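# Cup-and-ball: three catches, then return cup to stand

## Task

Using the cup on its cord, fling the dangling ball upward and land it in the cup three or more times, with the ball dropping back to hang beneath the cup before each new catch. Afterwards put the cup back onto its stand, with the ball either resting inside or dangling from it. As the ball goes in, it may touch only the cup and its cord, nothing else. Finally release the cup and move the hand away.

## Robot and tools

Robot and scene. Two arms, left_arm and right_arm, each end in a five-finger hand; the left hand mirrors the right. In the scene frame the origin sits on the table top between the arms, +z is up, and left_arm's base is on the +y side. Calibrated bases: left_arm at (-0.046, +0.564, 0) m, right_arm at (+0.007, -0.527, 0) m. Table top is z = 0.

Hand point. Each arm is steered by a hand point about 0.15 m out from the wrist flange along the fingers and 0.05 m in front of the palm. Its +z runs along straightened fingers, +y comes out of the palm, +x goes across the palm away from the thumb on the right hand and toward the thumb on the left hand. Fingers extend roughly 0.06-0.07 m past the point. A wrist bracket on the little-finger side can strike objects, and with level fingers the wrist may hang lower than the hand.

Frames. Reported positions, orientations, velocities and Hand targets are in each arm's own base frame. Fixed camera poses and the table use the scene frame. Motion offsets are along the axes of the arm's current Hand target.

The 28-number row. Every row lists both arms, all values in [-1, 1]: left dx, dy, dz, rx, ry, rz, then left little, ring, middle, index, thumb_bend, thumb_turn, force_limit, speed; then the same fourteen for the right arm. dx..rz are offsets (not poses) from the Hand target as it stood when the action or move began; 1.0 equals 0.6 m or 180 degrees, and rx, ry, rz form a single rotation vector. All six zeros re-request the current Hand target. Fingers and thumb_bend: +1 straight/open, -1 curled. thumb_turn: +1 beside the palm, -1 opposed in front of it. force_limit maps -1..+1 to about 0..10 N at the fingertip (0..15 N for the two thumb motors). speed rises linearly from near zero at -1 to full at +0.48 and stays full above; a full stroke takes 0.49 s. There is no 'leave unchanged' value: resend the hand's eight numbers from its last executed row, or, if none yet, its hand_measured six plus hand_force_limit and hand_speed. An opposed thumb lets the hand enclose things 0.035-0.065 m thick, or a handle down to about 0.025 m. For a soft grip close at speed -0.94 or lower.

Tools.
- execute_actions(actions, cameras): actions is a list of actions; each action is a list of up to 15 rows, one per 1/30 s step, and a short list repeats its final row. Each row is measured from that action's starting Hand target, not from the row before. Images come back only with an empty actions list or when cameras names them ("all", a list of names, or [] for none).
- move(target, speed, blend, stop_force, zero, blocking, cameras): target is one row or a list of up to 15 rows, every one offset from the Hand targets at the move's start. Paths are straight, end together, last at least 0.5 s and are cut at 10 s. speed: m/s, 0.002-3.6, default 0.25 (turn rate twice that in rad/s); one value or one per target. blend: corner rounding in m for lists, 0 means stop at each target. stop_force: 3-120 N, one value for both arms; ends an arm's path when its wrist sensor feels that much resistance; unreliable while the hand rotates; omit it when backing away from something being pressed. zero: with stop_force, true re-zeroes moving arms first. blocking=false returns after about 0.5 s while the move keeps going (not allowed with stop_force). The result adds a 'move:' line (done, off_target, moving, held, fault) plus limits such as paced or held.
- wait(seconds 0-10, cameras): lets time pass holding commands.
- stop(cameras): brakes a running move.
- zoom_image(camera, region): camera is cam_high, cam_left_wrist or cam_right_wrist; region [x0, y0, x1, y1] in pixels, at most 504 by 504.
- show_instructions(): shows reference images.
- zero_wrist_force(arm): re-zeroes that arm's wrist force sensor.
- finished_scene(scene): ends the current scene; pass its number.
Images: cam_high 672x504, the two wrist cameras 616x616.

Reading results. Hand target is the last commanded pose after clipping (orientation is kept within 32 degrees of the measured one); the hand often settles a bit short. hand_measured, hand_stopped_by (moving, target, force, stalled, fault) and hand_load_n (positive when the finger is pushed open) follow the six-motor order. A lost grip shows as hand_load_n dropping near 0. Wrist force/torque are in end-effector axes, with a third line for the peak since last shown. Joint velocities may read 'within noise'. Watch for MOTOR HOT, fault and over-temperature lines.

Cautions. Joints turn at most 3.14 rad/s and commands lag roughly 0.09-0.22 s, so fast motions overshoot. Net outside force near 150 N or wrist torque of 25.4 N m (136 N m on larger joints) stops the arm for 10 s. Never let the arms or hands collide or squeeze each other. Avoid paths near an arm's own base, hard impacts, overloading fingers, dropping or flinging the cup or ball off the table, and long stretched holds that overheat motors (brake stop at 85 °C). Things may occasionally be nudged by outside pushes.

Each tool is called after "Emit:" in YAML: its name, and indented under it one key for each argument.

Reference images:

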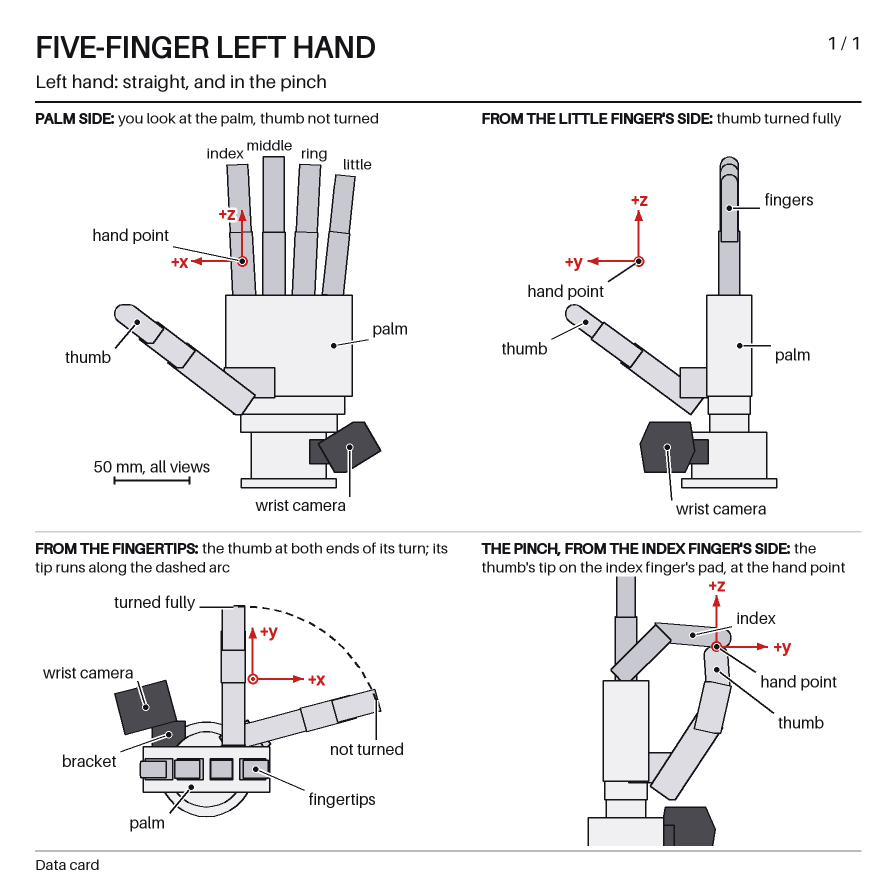

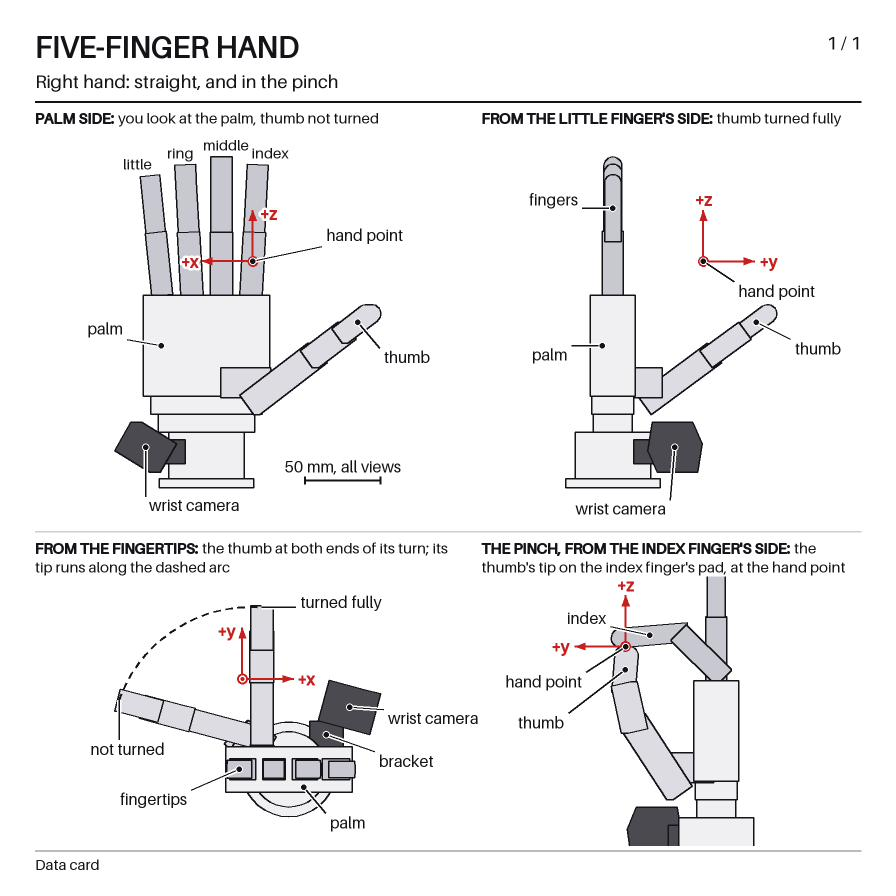

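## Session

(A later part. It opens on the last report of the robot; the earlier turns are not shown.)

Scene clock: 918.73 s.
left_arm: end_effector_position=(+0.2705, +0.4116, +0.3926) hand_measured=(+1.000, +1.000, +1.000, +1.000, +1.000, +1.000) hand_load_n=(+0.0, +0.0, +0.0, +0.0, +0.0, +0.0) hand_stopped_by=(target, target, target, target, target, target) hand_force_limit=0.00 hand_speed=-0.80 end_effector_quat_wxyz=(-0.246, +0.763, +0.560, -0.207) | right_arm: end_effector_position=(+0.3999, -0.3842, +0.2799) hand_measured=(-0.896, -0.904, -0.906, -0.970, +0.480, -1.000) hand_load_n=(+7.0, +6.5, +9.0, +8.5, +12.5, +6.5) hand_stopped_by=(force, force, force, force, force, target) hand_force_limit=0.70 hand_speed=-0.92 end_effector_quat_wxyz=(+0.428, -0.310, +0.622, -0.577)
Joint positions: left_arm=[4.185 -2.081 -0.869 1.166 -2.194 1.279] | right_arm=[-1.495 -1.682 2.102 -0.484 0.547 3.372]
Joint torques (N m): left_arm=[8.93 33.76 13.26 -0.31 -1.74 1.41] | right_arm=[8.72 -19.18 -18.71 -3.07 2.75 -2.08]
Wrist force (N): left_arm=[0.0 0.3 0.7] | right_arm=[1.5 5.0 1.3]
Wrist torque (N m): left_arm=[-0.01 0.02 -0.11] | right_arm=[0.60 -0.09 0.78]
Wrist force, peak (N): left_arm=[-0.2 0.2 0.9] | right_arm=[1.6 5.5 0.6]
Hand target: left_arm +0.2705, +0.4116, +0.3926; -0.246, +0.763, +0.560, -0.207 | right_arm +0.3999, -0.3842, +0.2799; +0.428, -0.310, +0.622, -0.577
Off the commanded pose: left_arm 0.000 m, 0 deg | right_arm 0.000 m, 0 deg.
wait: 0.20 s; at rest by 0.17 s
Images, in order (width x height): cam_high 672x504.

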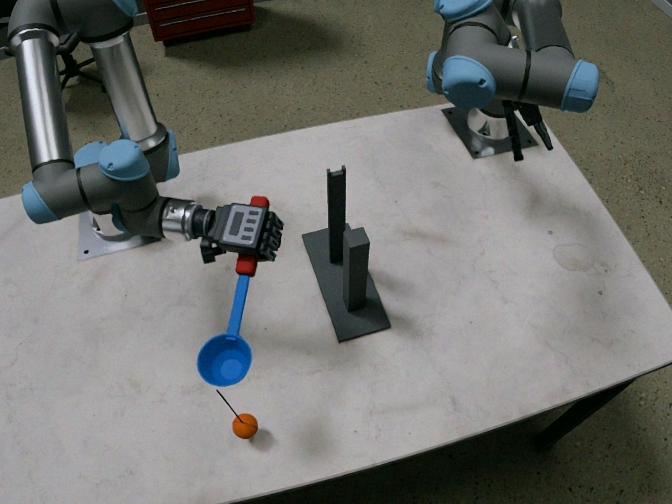

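Emit:
wait:
  seconds: 0.1
  cameras: ["cam_high"]

Emit:
zoom_image:
  camera: "cam_high"
  region: [200, 370, 290, 460]

Emit:
wait:
  seconds: 0.2
  cameras: ["cam_high"]

Emit:
zoom_image:
  camera: "cam_high"
  region: [200, 370, 290, 460]

Emit:
wait:
  seconds: 0.233
  cameras: ["cam_high"]

Emit:
zoom_image:
  camera: "cam_high"
  region: [200, 370, 290, 460]

Emit:
wait:
  seconds: 0.2
  cameras: ["cam_high"]

Emit:
zoom_image:
  camera: "cam_high"
  region: [200, 370, 290, 460]

Scene clock: 927.40 s.
left_arm: end_effector_position=(+0.2705, +0.4116, +0.3926) hand_measured=(+1.000, +1.000, +1.000, +1.000, +1.000, +1.000) hand_load_n=(+0.0, +0.0, +0.0, +0.0, +0.0, +0.0) hand_stopped_by=(target, target, target, target, target, target) hand_force_limit=0.00 hand_speed=-0.80 end_effector_quat_wxyz=(-0.246, +0.763, +0.560, -0.207) | right_arm: end_effector_position=(+0.3999, -0.3842, +0.2799) hand_measured=(-0.896, -0.904, -0.906, -0.970, +0.480, -1.000) hand_load_n=(+7.0, +6.5, +9.0, +8.5, +12.5, +6.5) hand_stopped_by=(force, force, force, force, force, target) hand_force_limit=0.70 hand_speed=-0.92 end_effector_quat_wxyz=(+0.428, -0.310, +0.622, -0.577)
Joint positions: left_arm=[4.185 -2.081 -0.869 1.166 -2.194 1.279] | right_arm=[-1.495 -1.682 2.102 -0.484 0.547 3.372]
Joint torques (N m): left_arm=[8.64 33.51 13.52 -0.31 -1.74 1.3] | right_arm=[7.61 -5.74 -15.91 -3.25 2.46 -2.13]
Wrist force (N): left_arm=[-0.4 0.4 0.8] | right_arm=[1.5 5.5 0.8]
Wrist torque (N m): left_arm=[0.00 0.07 -0.13] | right_arm=[0.69 -0.05 0.78]
Wrist force, peak (N): left_arm=[-0.1 0.3 1.1] | right_arm=[1.7 5.9 0.9]
Hand target: left_arm +0.2705, +0.4116, +0.3926; -0.246, +0.763, +0.560, -0.207 | right_arm +0.3999, -0.3842, +0.2799; +0.428, -0.310, +0.622, -0.577
Off the commanded pose: left_arm 0.000 m, 0 deg | right_arm 0.000 m, 0 deg.
wait: 0.10 s; at rest from the start
Images, in order (width x height): cam_high 672x504.

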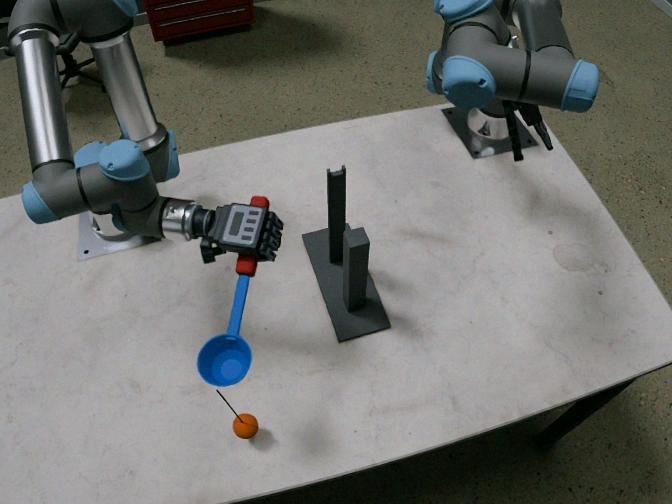

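Scaled by 5.600 from the camera's 672x504 image, which has a finer 960x720 frame.

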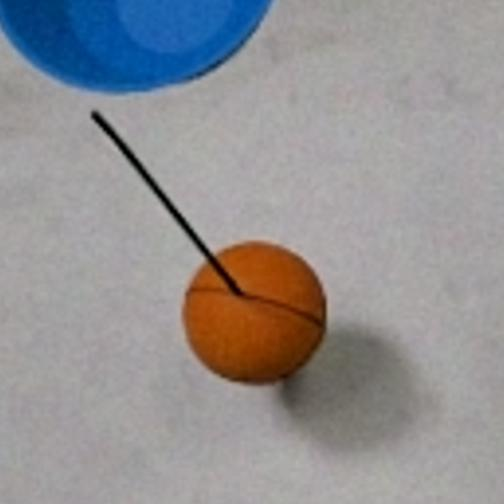

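Scene clock: 927.60 s.
left_arm: end_effector_position=(+0.2705, +0.4116, +0.3926) hand_measured=(+1.000, +1.000, +1.000, +1.000, +1.000, +1.000) hand_load_n=(+0.0, +0.0, +0.0, -0.5, +0.0, +0.0) hand_stopped_by=(target, target, target, target, target, target) hand_force_limit=0.00 hand_speed=-0.80 end_effector_quat_wxyz=(-0.246, +0.763, +0.560, -0.207) | right_arm: end_effector_position=(+0.3999, -0.3842, +0.2799) hand_measured=(-0.896, -0.904, -0.906, -0.970, +0.480, -1.000) hand_load_n=(+7.0, +6.5, +9.0, +8.0, +12.5, +6.5) hand_stopped_by=(force, force, force, force, force, target) hand_force_limit=0.70 hand_speed=-0.92 end_effector_quat_wxyz=(+0.428, -0.310, +0.622, -0.577)
Joint positions: left_arm=[4.185 -2.081 -0.869 1.166 -2.194 1.279] | right_arm=[-1.495 -1.682 2.102 -0.484 0.547 3.372]
Joint torques (N m): left_arm=[9.15 34.07 13.98 -0.47 -1.66 1.35] | right_arm=[7.32 -5.36 -16.38 -3.22 2.47 -2.04]
Wrist force (N): left_arm=[-0.2 0.2 0.6] | right_arm=[1.6 4.3 1.0]
Wrist torque (N m): left_arm=[-0.02 0.04 -0.12] | right_arm=[0.61 -0.11 0.79]
Wrist force, peak (N): left_arm=[-0.3 0.2 0.7] | right_arm=[1.6 5.5 0.6]
Hand target: left_arm +0.2705, +0.4116, +0.3926; -0.246, +0.763, +0.560, -0.207 | right_arm +0.3999, -0.3842, +0.2799; +0.428, -0.310, +0.622, -0.577
Off the commanded pose: left_arm 0.000 m, 0 deg | right_arm 0.000 m, 0 deg.
wait: 0.20 s; at rest by 0.17 s
Images, in order (width x height): cam_high 672x504.

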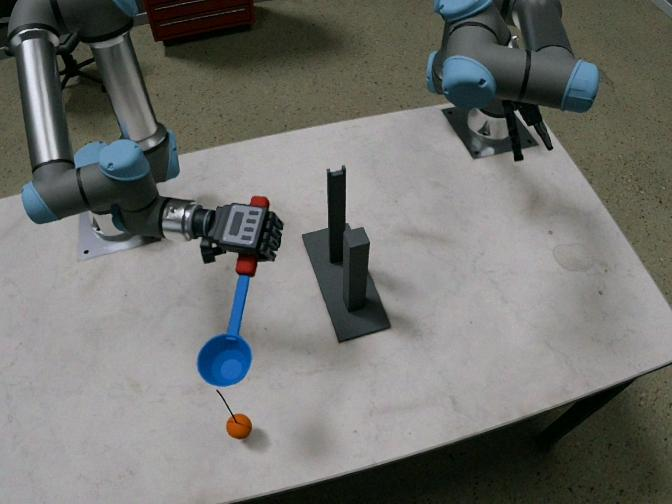

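Scaled by 5.600 from the camera's 672x504 image, which has a finer 960x720 frame.

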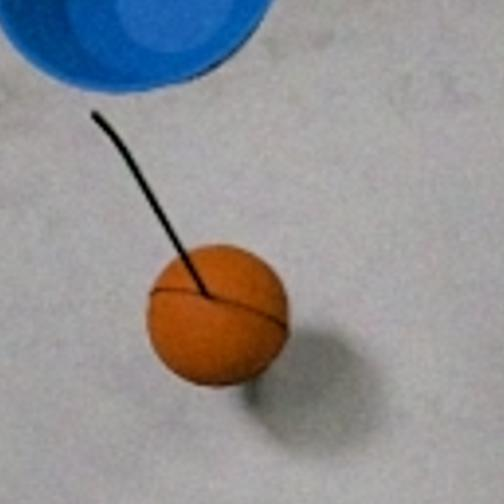

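Scene clock: 927.83 s.
left_arm: end_effector_position=(+0.2705, +0.4116, +0.3926) hand_measured=(+1.000, +1.000, +1.000, +1.000, +1.000, +1.000) hand_load_n=(+0.0, +0.0, +0.0, +0.0, +0.0, +0.0) hand_stopped_by=(target, target, target, target, target, target) hand_force_limit=0.00 hand_speed=-0.80 end_effector_quat_wxyz=(-0.246, +0.763, +0.560, -0.207) | right_arm: end_effector_position=(+0.3999, -0.3842, +0.2799) hand_measured=(-0.896, -0.904, -0.906, -0.970, +0.480, -1.000) hand_load_n=(+7.0, +7.0, +9.0, +8.5, +12.5, +6.5) hand_stopped_by=(force, force, force, force, force, target) hand_force_limit=0.70 hand_speed=-0.92 end_effector_quat_wxyz=(+0.428, -0.310, +0.622, -0.577)
Joint positions: left_arm=[4.185 -2.081 -0.869 1.166 -2.194 1.279] | right_arm=[-1.495 -1.682 2.102 -0.484 0.547 3.372]
Joint torques (N m): left_arm=[9.59 33.9 13.77 -0.44 -1.81 1.45] | right_arm=[7.7 -5.71 -16.77 -3.19 2.49 -2.11]
Wrist force (N): left_arm=[-0.1 0.2 0.7] | right_arm=[1.5 5.0 1.1]
Wrist torque (N m): left_arm=[-0.03 0.04 -0.11] | right_arm=[0.65 -0.08 0.78]
Wrist force, peak (N): left_arm=[-0.2 0.3 0.8] | right_arm=[1.5 5.9 1.0]
Hand target: left_arm +0.2705, +0.4116, +0.3926; -0.246, +0.763, +0.560, -0.207 | right_arm +0.3999, -0.3842, +0.2799; +0.428, -0.310, +0.622, -0.577
Off the commanded pose: left_arm 0.000 m, 0 deg | right_arm 0.000 m, 0 deg.
wait: 0.23 s; at rest by 0.17 s
Images, in order (width x height): cam_high 672x504.

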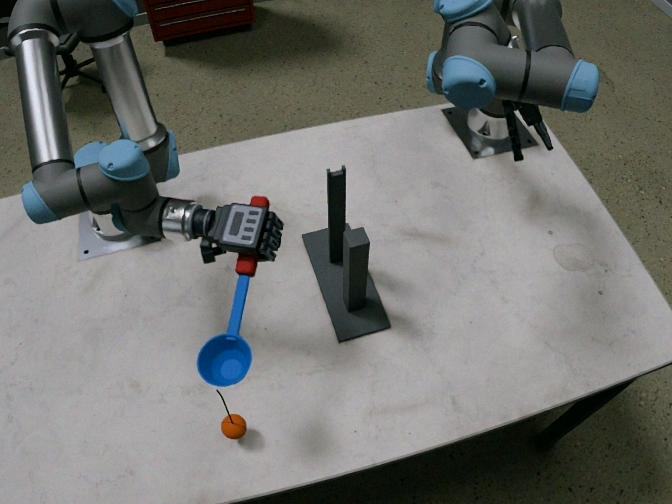

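Scaled by 5.600 from the camera's 672x504 image, which has a finer 960x720 frame.

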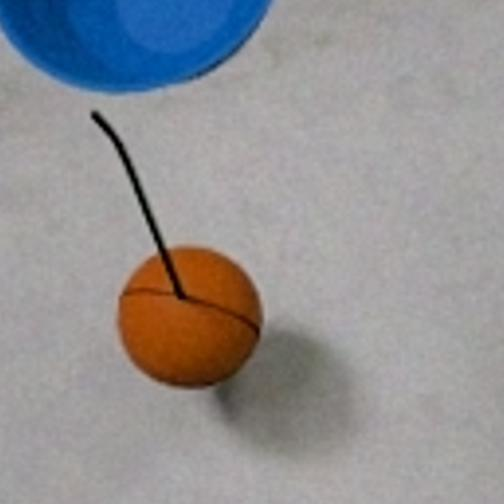

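Scene clock: 928.03 s.
left_arm: end_effector_position=(+0.2705, +0.4116, +0.3926) hand_measured=(+1.000, +1.000, +1.000, +1.000, +1.000, +1.000) hand_load_n=(+0.0, +0.0, +0.0, +0.0, +0.0, +0.0) hand_stopped_by=(target, target, target, target, target, target) hand_force_limit=0.00 hand_speed=-0.80 end_effector_quat_wxyz=(-0.246, +0.763, +0.560, -0.207) | right_arm: end_effector_position=(+0.3999, -0.3842, +0.2799) hand_measured=(-0.896, -0.904, -0.906, -0.970, +0.480, -1.000) hand_load_n=(+7.0, +6.5, +9.0, +8.5, +12.0, +6.5) hand_stopped_by=(force, force, force, force, force, target) hand_force_limit=0.70 hand_speed=-0.92 end_effector_quat_wxyz=(+0.428, -0.310, +0.622, -0.577)
Joint positions: left_arm=[4.185 -2.081 -0.869 1.166 -2.194 1.279] | right_arm=[-1.495 -1.682 2.102 -0.484 0.547 3.372]
Joint torques (N m): left_arm=[9.46 33.19 13.17 -0.26 -1.82 1.33] | right_arm=[8.1 -5.1 -16.34 -3.16 2.46 -2.23]
Wrist force (N): left_arm=[-0.2 0.0 0.8] | right_arm=[1.5 4.5 0.9]
Wrist torque (N m): left_arm=[-0.06 0.05 -0.11] | right_arm=[0.64 -0.10 0.79]
Wrist force, peak (N): left_arm=[-0.2 0.5 0.7] | right_arm=[1.7 5.3 0.8]
Hand target: left_arm +0.2705, +0.4116, +0.3926; -0.246, +0.763, +0.560, -0.207 | right_arm +0.3999, -0.3842, +0.2799; +0.428, -0.310, +0.622, -0.577
Off the commanded pose: left_arm 0.000 m, 0 deg | right_arm 0.000 m, 0 deg.
wait: 0.20 s; at rest by 0.17 s
Images, in order (width x height): cam_high 672x504.

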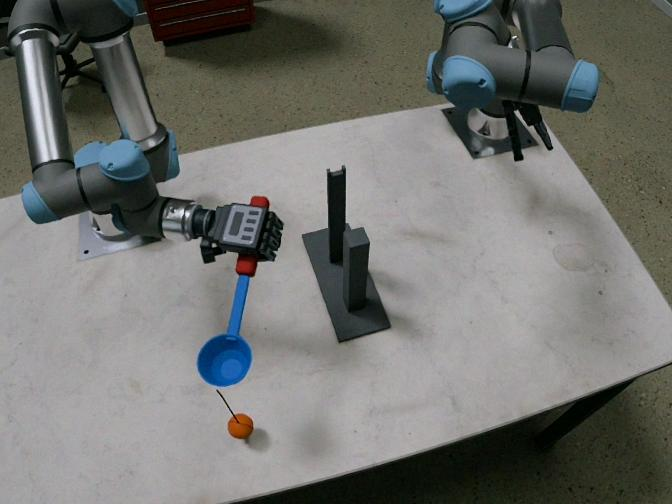

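Scaled by 5.600 from the camera's 672x504 image, which has a finer 960x720 frame.

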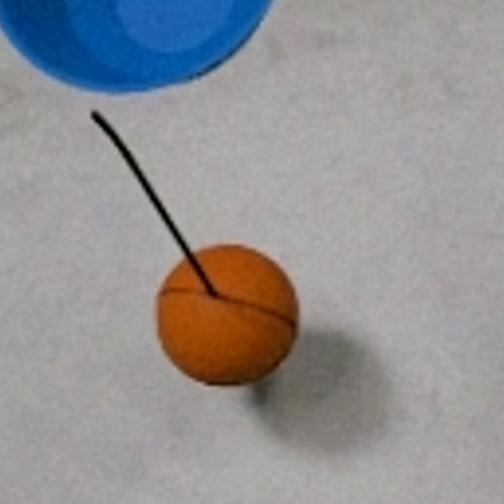

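Emit:
move:
  target: [0,0,0,0,0,0,1,1,1,1,1,1,0,-0.8,0.0081,0.0459,-0.0016,0,0,0,-0.99,-0.99,-1,-0.99,-0.99,-1,0.7,-0.92]
  speed: 0.01
  cameras: ["cam_high"]

Emit:
wait:
  seconds: 1.0
  cameras: ["cam_high"]

Emit:
zoom_image:
  camera: "cam_high"
  region: [200, 370, 290, 460]

Emit:
wait:
  seconds: 0.2
  cameras: ["cam_high"]

Emit:
zoom_image:
  camera: "cam_high"
  region: [200, 370, 290, 460]

Scene clock: 939.37 s.
left_arm: end_effector_position=(+0.2705, +0.4116, +0.3926) hand_measured=(+1.000, +1.000, +1.000, +1.000, +1.000, +1.000) hand_load_n=(+0.0, +0.0, +0.0, +0.0, +0.0, +0.0) hand_stopped_by=(target, target, target, target, target, target) hand_force_limit=0.00 hand_speed=-0.80 end_effector_quat_wxyz=(-0.246, +0.763, +0.560, -0.207) | right_arm: end_effector_position=(+0.3999, -0.3842, +0.2518) hand_measured=(-0.896, -0.904, -0.906, -0.970, +0.480, -1.000) hand_load_n=(+6.5, +6.0, +9.0, +8.5, +12.5, +6.5) hand_stopped_by=(force, force, force, force, force, target) hand_force_limit=0.70 hand_speed=-0.92 end_effector_quat_wxyz=(+0.428, -0.310, +0.622, -0.577)
Joint positions: left_arm=[4.185 -2.081 -0.869 1.166 -2.194 1.279] | right_arm=[-1.495 -1.647 2.151 -0.568 0.547 3.372]
Joint torques (N m): left_arm=[9.61 33.93 13.85 -0.35 -1.76 1.4] | right_arm=[-6.53 -15.29 -23.49 -0.68 -1.8 -0.98]
Wrist force (N): left_arm=[-0.3 0.1 0.7] | right_arm=[1.4 5.3 1.4]
Wrist torque (N m): left_arm=[-0.04 0.06 -0.12] | right_arm=[0.64 -0.07 0.65]
Wrist force, peak (N): left_arm=[-0.2 0.4 1.0] | right_arm=[1.7 5.8 0.9]
Hand target: left_arm +0.2705, +0.4116, +0.3926; -0.246, +0.763, +0.560, -0.207 | right_arm +0.3999, -0.3842, +0.2519; +0.428, -0.310, +0.622, -0.577
Off the commanded pose: left_arm 0.000 m, 0 deg | right_arm 0.000 m, 0 deg.
move: done
Images, in order (width x height): cam_high 672x504.

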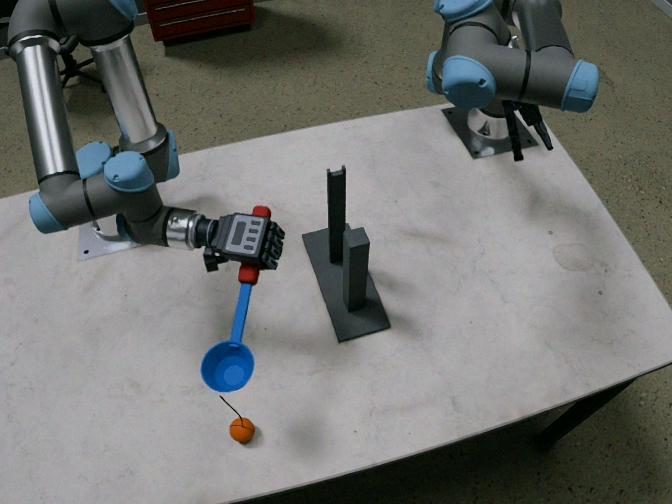

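Scene clock: 940.37 s.
left_arm: end_effector_position=(+0.2705, +0.4116, +0.3926) hand_measured=(+1.000, +1.000, +1.000, +1.000, +1.000, +1.000) hand_load_n=(+0.0, +0.0, +0.0, +0.0, +0.0, +0.0) hand_stopped_by=(target, target, target, target, target, target) hand_force_limit=0.00 hand_speed=-0.80 end_effector_quat_wxyz=(-0.246, +0.763, +0.560, -0.207) | right_arm: end_effector_position=(+0.3999, -0.3842, +0.2519) hand_measured=(-0.896, -0.904, -0.906, -0.970, +0.480, -1.000) hand_load_n=(+6.5, +6.0, +9.0, +8.5, +12.0, +6.0) hand_stopped_by=(force, force, force, force, force, target) hand_force_limit=0.70 hand_speed=-0.92 end_effector_quat_wxyz=(+0.428, -0.310, +0.622, -0.577)
Joint positions: left_arm=[4.185 -2.081 -0.869 1.166 -2.194 1.279] | right_arm=[-1.495 -1.647 2.151 -0.568 0.547 3.372]
Joint torques (N m): left_arm=[8.91 33.98 14.04 -0.33 -1.75 1.33] | right_arm=[-6.65 -29.09 -28.67 -0.08 -1.71 1.24]
Wrist force (N): left_arm=[-0.1 0.3 0.8] | right_arm=[1.4 4.8 0.8]
Wrist torque (N m): left_arm=[-0.01 0.03 -0.11] | right_arm=[0.67 -0.07 0.66]
Wrist force, peak (N): left_arm=[-0.1 0.3 0.8] | right_arm=[1.6 5.2 1.0]
Hand target: left_arm +0.2705, +0.4116, +0.3926; -0.246, +0.763, +0.560, -0.207 | right_arm +0.3999, -0.3842, +0.2519; +0.428, -0.310, +0.622, -0.577
Off the commanded pose: left_arm 0.000 m, 0 deg | right_arm 0.000 m, 0 deg.
wait: 1.00 s; at rest by 0.17 s
Images, in order (width x height): cam_high 672x504.

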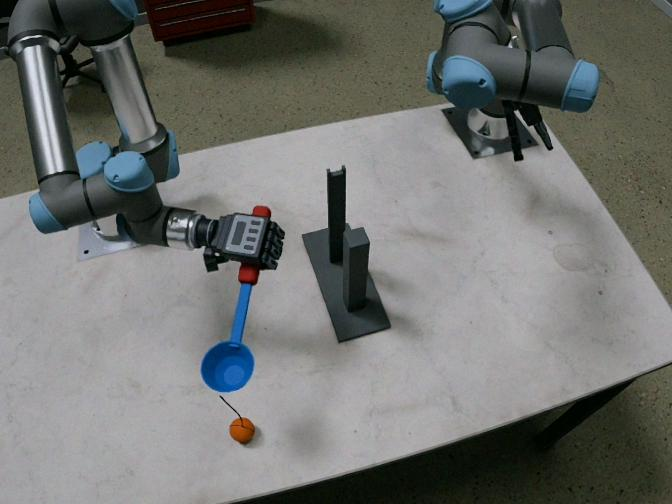

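Scaled by 5.600 from the camera's 672x504 image, which has a finer 960x720 frame.

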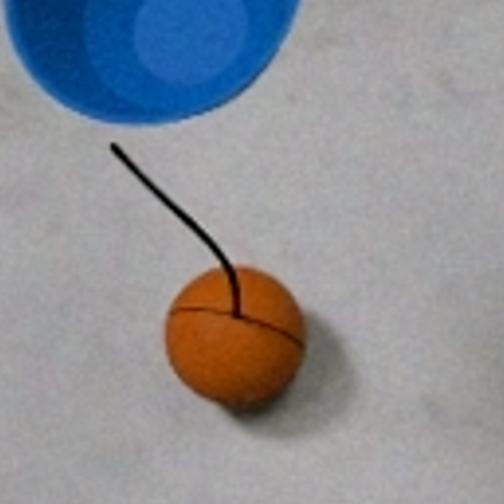

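Scene clock: 940.57 s.
left_arm: end_effector_position=(+0.2705, +0.4116, +0.3926) hand_measured=(+1.000, +1.000, +1.000, +1.000, +1.000, +1.000) hand_load_n=(+0.0, +0.0, +0.0, +0.0, +0.0, +0.0) hand_stopped_by=(target, target, target, target, target, target) hand_force_limit=0.00 hand_speed=-0.80 end_effector_quat_wxyz=(-0.246, +0.763, +0.560, -0.207) | right_arm: end_effector_position=(+0.3999, -0.3842, +0.2519) hand_measured=(-0.896, -0.904, -0.906, -0.970, +0.480, -1.000) hand_load_n=(+6.5, +6.0, +9.0, +8.0, +12.0, +6.5) hand_stopped_by=(force, force, force, force, force, target) hand_force_limit=0.70 hand_speed=-0.92 end_effector_quat_wxyz=(+0.428, -0.310, +0.622, -0.577)
Joint positions: left_arm=[4.185 -2.081 -0.869 1.166 -2.194 1.279] | right_arm=[-1.495 -1.647 2.151 -0.568 0.547 3.372]
Joint torques (N m): left_arm=[9.83 33.59 13.86 -0.45 -1.75 1.35] | right_arm=[-6.42 -28.78 -29.02 -0.07 -1.68 1.17]
Wrist force (N): left_arm=[-0.1 0.2 0.7] | right_arm=[1.5 5.5 1.0]
Wrist torque (N m): left_arm=[-0.03 0.04 -0.12] | right_arm=[0.71 -0.08 0.66]
Wrist force, peak (N): left_arm=[-0.1 0.3 0.8] | right_arm=[1.5 5.5 1.0]
Hand target: left_arm +0.2705, +0.4116, +0.3926; -0.246, +0.763, +0.560, -0.207 | right_arm +0.3999, -0.3842, +0.2519; +0.428, -0.310, +0.622, -0.577
Off the commanded pose: left_arm 0.000 m, 0 deg | right_arm 0.000 m, 0 deg.
wait: 0.20 s; at rest by 0.17 s
Images, in order (width x height): cam_high 672x504.

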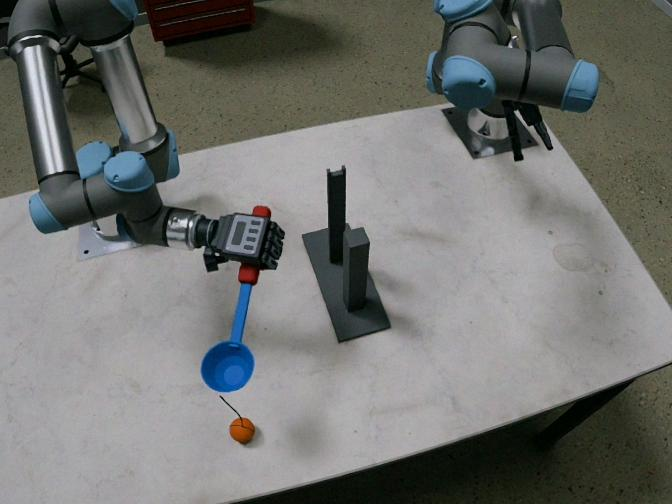

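Scaled by 5.600 from the camera's 672x504 image, which has a finer 960x720 frame.

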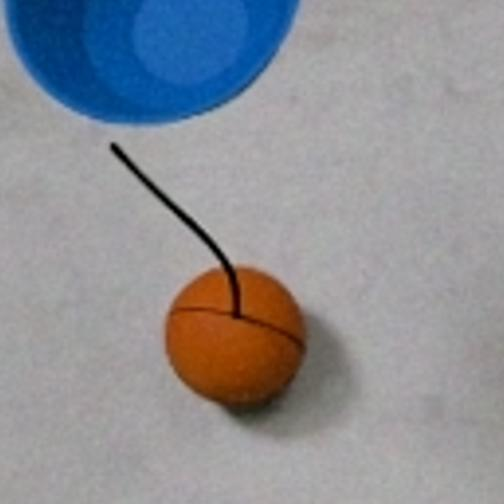

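Emit:
move:
  target:
    - [0,0,0,0,0,0,1,1,1,1,1,1,0,-0.8,-0.0081,-0.0459,0.0016,0,0,0,-0.99,-0.99,-1,-0.99,-0.99,-1,0.7,-0.92]
    - [0,0,0,0,0,0,1,1,1,1,1,1,0,-0.8,-0.0722,-0.4064,0.0141,0,0,0,-0.99,-0.99,-1,-0.99,-0.99,-1,0.7,-0.92]
  speed: [0.0045,0.12]
  cameras: ["cam_high"]

Emit:
zoom_image:
  camera: "cam_high"
  region: [160, 290, 280, 410]

Emit:
wait:
  seconds: 0.2
  cameras: ["cam_high"]

Emit:
zoom_image:
  camera: "cam_high"
  region: [160, 290, 280, 410]

Emit:
wait:
  seconds: 0.233
  cameras: ["cam_high"]

Emit:
zoom_image:
  camera: "cam_high"
  region: [160, 290, 280, 410]

Scene clock: 955.73 s.
left_arm: end_effector_position=(+0.2705, +0.4116, +0.3926) hand_measured=(+1.000, +1.000, +1.000, +1.000, +1.000, +1.000) hand_load_n=(+0.0, +0.0, +0.0, +0.0, +0.0, -0.5) hand_stopped_by=(target, target, target, target, target, target) hand_force_limit=0.00 hand_speed=-0.80 end_effector_quat_wxyz=(-0.246, +0.763, +0.560, -0.207) | right_arm: end_effector_position=(+0.4001, -0.3843, +0.4995) hand_measured=(-0.896, -0.904, -0.906, -0.970, +0.480, -1.000) hand_load_n=(+7.0, +7.0, +9.0, +8.0, +12.0, +6.5) hand_stopped_by=(force, force, force, force, force, target) hand_force_limit=0.70 hand_speed=-0.92 end_effector_quat_wxyz=(+0.428, -0.310, +0.622, -0.577)
Joint positions: left_arm=[4.185 -2.081 -0.869 1.166 -2.194 1.279] | right_arm=[-1.495 -1.75 1.586 0.1 0.547 3.371]
Joint torques (N m): left_arm=[10 33.57 13.74 -0.28 -1.77 1.26] | right_arm=[6.22 -25.99 -26.96 -1.86 2.48 -0.22]
Wrist force (N): left_arm=[-0.2 0.3 0.6] | right_arm=[1.3 4.6 1.1]
Wrist torque (N m): left_arm=[-0.01 0.05 -0.12] | right_arm=[0.64 -0.07 0.85]
Wrist force, peak (N): left_arm=[-0.2 0.4 1.0] | right_arm=[1.9 7.2 0.9]
Hand target: left_arm +0.2705, +0.4116, +0.3926; -0.246, +0.763, +0.560, -0.207 | right_arm +0.4001, -0.3842, +0.4997; +0.428, -0.310, +0.622, -0.577
Off the commanded pose: left_arm 0.000 m, 0 deg | right_arm 0.000 m, 0 deg.
move: done
Images, in order (width x height): cam_high 672x504.

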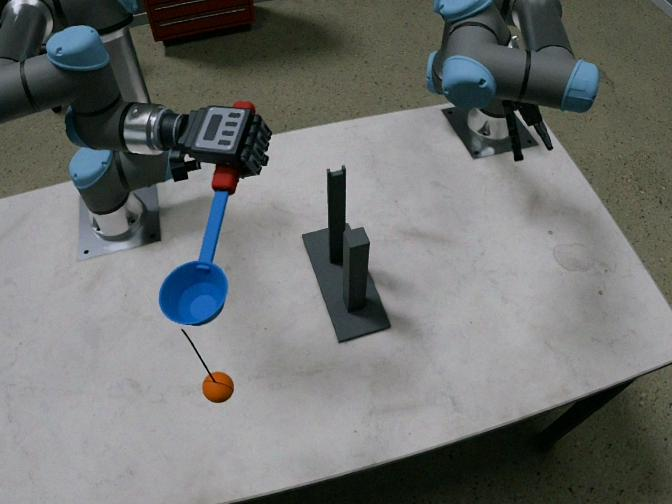

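Scaled by 4.200 from the camera's 672x504 image, which has a finer 960x720 frame.

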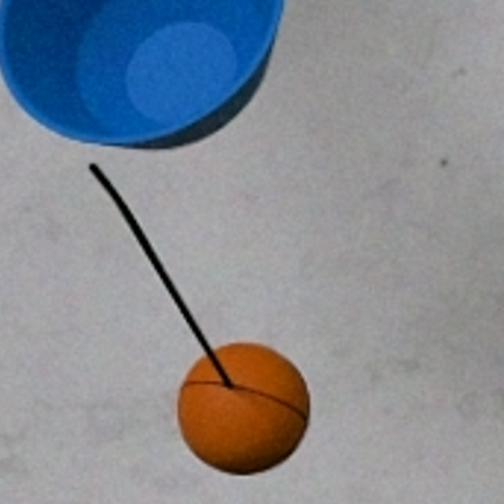

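Scene clock: 955.93 s.
left_arm: end_effector_position=(+0.2705, +0.4116, +0.3926) hand_measured=(+1.000, +1.000, +1.000, +1.000, +1.000, +1.000) hand_load_n=(+0.0, +0.0, +0.0, +0.0, +0.0, +0.0) hand_stopped_by=(target, target, target, target, target, target) hand_force_limit=0.00 hand_speed=-0.80 end_effector_quat_wxyz=(-0.246, +0.763, +0.560, -0.207) | right_arm: end_effector_position=(+0.4001, -0.3843, +0.4996) hand_measured=(-0.896, -0.904, -0.906, -0.970, +0.480, -1.000) hand_load_n=(+7.0, +6.5, +9.0, +8.5, +12.5, +6.5) hand_stopped_by=(force, force, force, force, force, target) hand_force_limit=0.70 hand_speed=-0.92 end_effector_quat_wxyz=(+0.428, -0.310, +0.622, -0.577)
Joint positions: left_arm=[4.185 -2.081 -0.869 1.166 -2.194 1.279] | right_arm=[-1.495 -1.75 1.586 0.1 0.547 3.371]
Joint torques (N m): left_arm=[8.64 33.93 13.7 -0.31 -1.81 1.33] | right_arm=[4.52 -27.12 -30.62 -0.68 2.29 1.19]
Wrist force (N): left_arm=[-0.4 0.1 0.8] | right_arm=[1.5 5.2 0.9]
Wrist torque (N m): left_arm=[-0.05 0.08 -0.12] | right_arm=[0.62 -0.05 0.84]
Wrist force, peak (N): left_arm=[-0.2 0.2 1.0] | right_arm=[1.5 5.8 1.2]
Hand target: left_arm +0.2705, +0.4116, +0.3926; -0.246, +0.763, +0.560, -0.207 | right_arm +0.4001, -0.3842, +0.4997; +0.428, -0.310, +0.622, -0.577
Off the commanded pose: left_arm 0.000 m, 0 deg | right_arm 0.000 m, 0 deg.
wait: 0.20 s; at rest by 0.17 s
Images, in order (width x height): cam_high 672x504.

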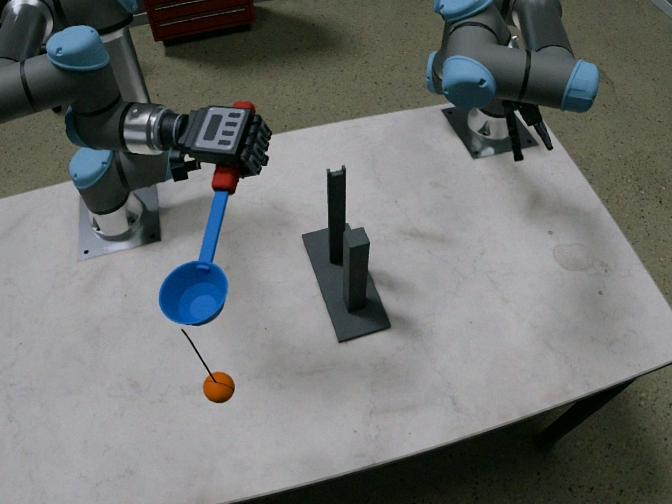

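Scaled by 4.200 from the camera's 672x504 image, which has a finer 960x720 frame.

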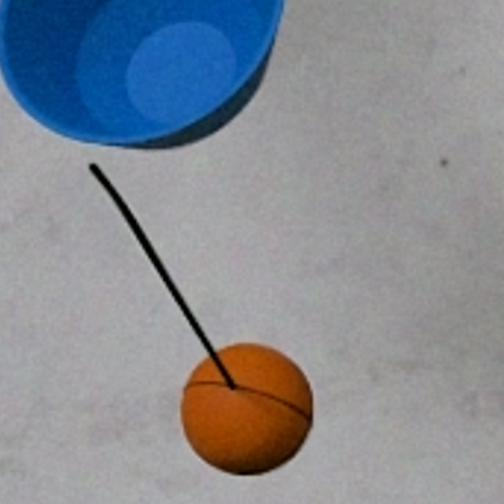

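Scene clock: 956.17 s.
left_arm: end_effector_position=(+0.2705, +0.4116, +0.3926) hand_measured=(+1.000, +1.000, +1.000, +1.000, +1.000, +1.000) hand_load_n=(+0.0, +0.0, +0.0, +0.0, +0.0, +0.0) hand_stopped_by=(target, target, target, target, target, target) hand_force_limit=0.00 hand_speed=-0.80 end_effector_quat_wxyz=(-0.246, +0.763, +0.560, -0.207) | right_arm: end_effector_position=(+0.4001, -0.3842, +0.4997) hand_measured=(-0.896, -0.904, -0.906, -0.970, +0.480, -1.000) hand_load_n=(+7.0, +7.0, +9.0, +8.0, +12.5, +6.5) hand_stopped_by=(force, force, force, force, force, target) hand_force_limit=0.70 hand_speed=-0.92 end_effector_quat_wxyz=(+0.428, -0.310, +0.622, -0.577)
Joint positions: left_arm=[4.185 -2.081 -0.869 1.166 -2.194 1.279] | right_arm=[-1.495 -1.75 1.586 0.1 0.547 3.372]
Joint torques (N m): left_arm=[8.9 34.23 13.48 -0.34 -1.74 1.38] | right_arm=[3.23 -27.49 -31.44 -0.39 2.06 1.53]
Wrist force (N): left_arm=[0.1 0.2 0.8] | right_arm=[1.2 4.6 1.3]
Wrist torque (N m): left_arm=[-0.02 0.01 -0.10] | right_arm=[0.60 -0.05 0.84]
Wrist force, peak (N): left_arm=[-0.4 0.2 0.9] | right_arm=[1.9 5.4 1.4]
Hand target: left_arm +0.2705, +0.4116, +0.3926; -0.246, +0.763, +0.560, -0.207 | right_arm +0.4001, -0.3842, +0.4997; +0.428, -0.310, +0.622, -0.577
Off the commanded pose: left_arm 0.000 m, 0 deg | right_arm 0.000 m, 0 deg.
wait: 0.23 s; at rest by 0.17 s
Images, in order (width x height): cam_high 672x504.

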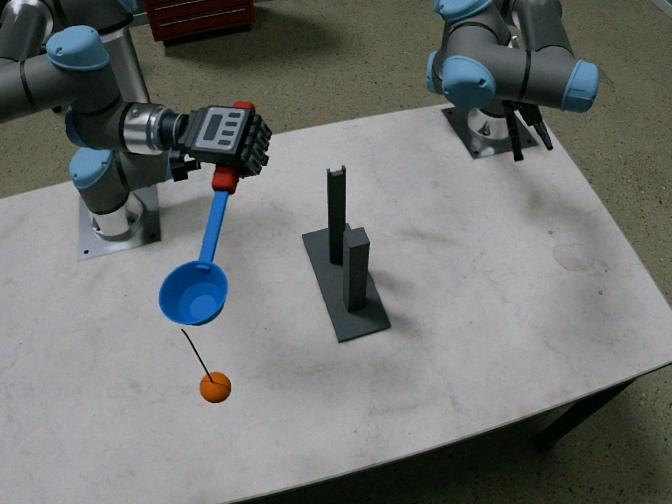

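Scaled by 4.200 from the camera's 672x504 image, which has a finer 960x720 frame.

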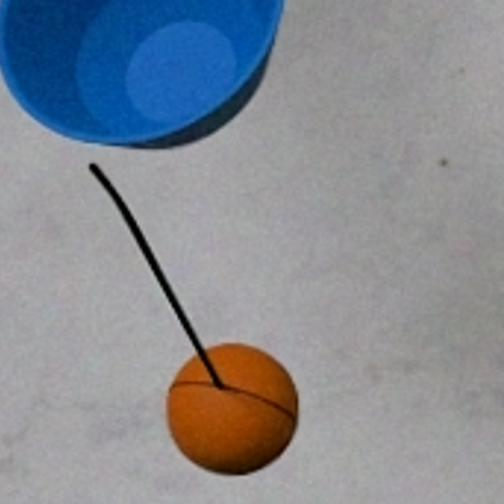

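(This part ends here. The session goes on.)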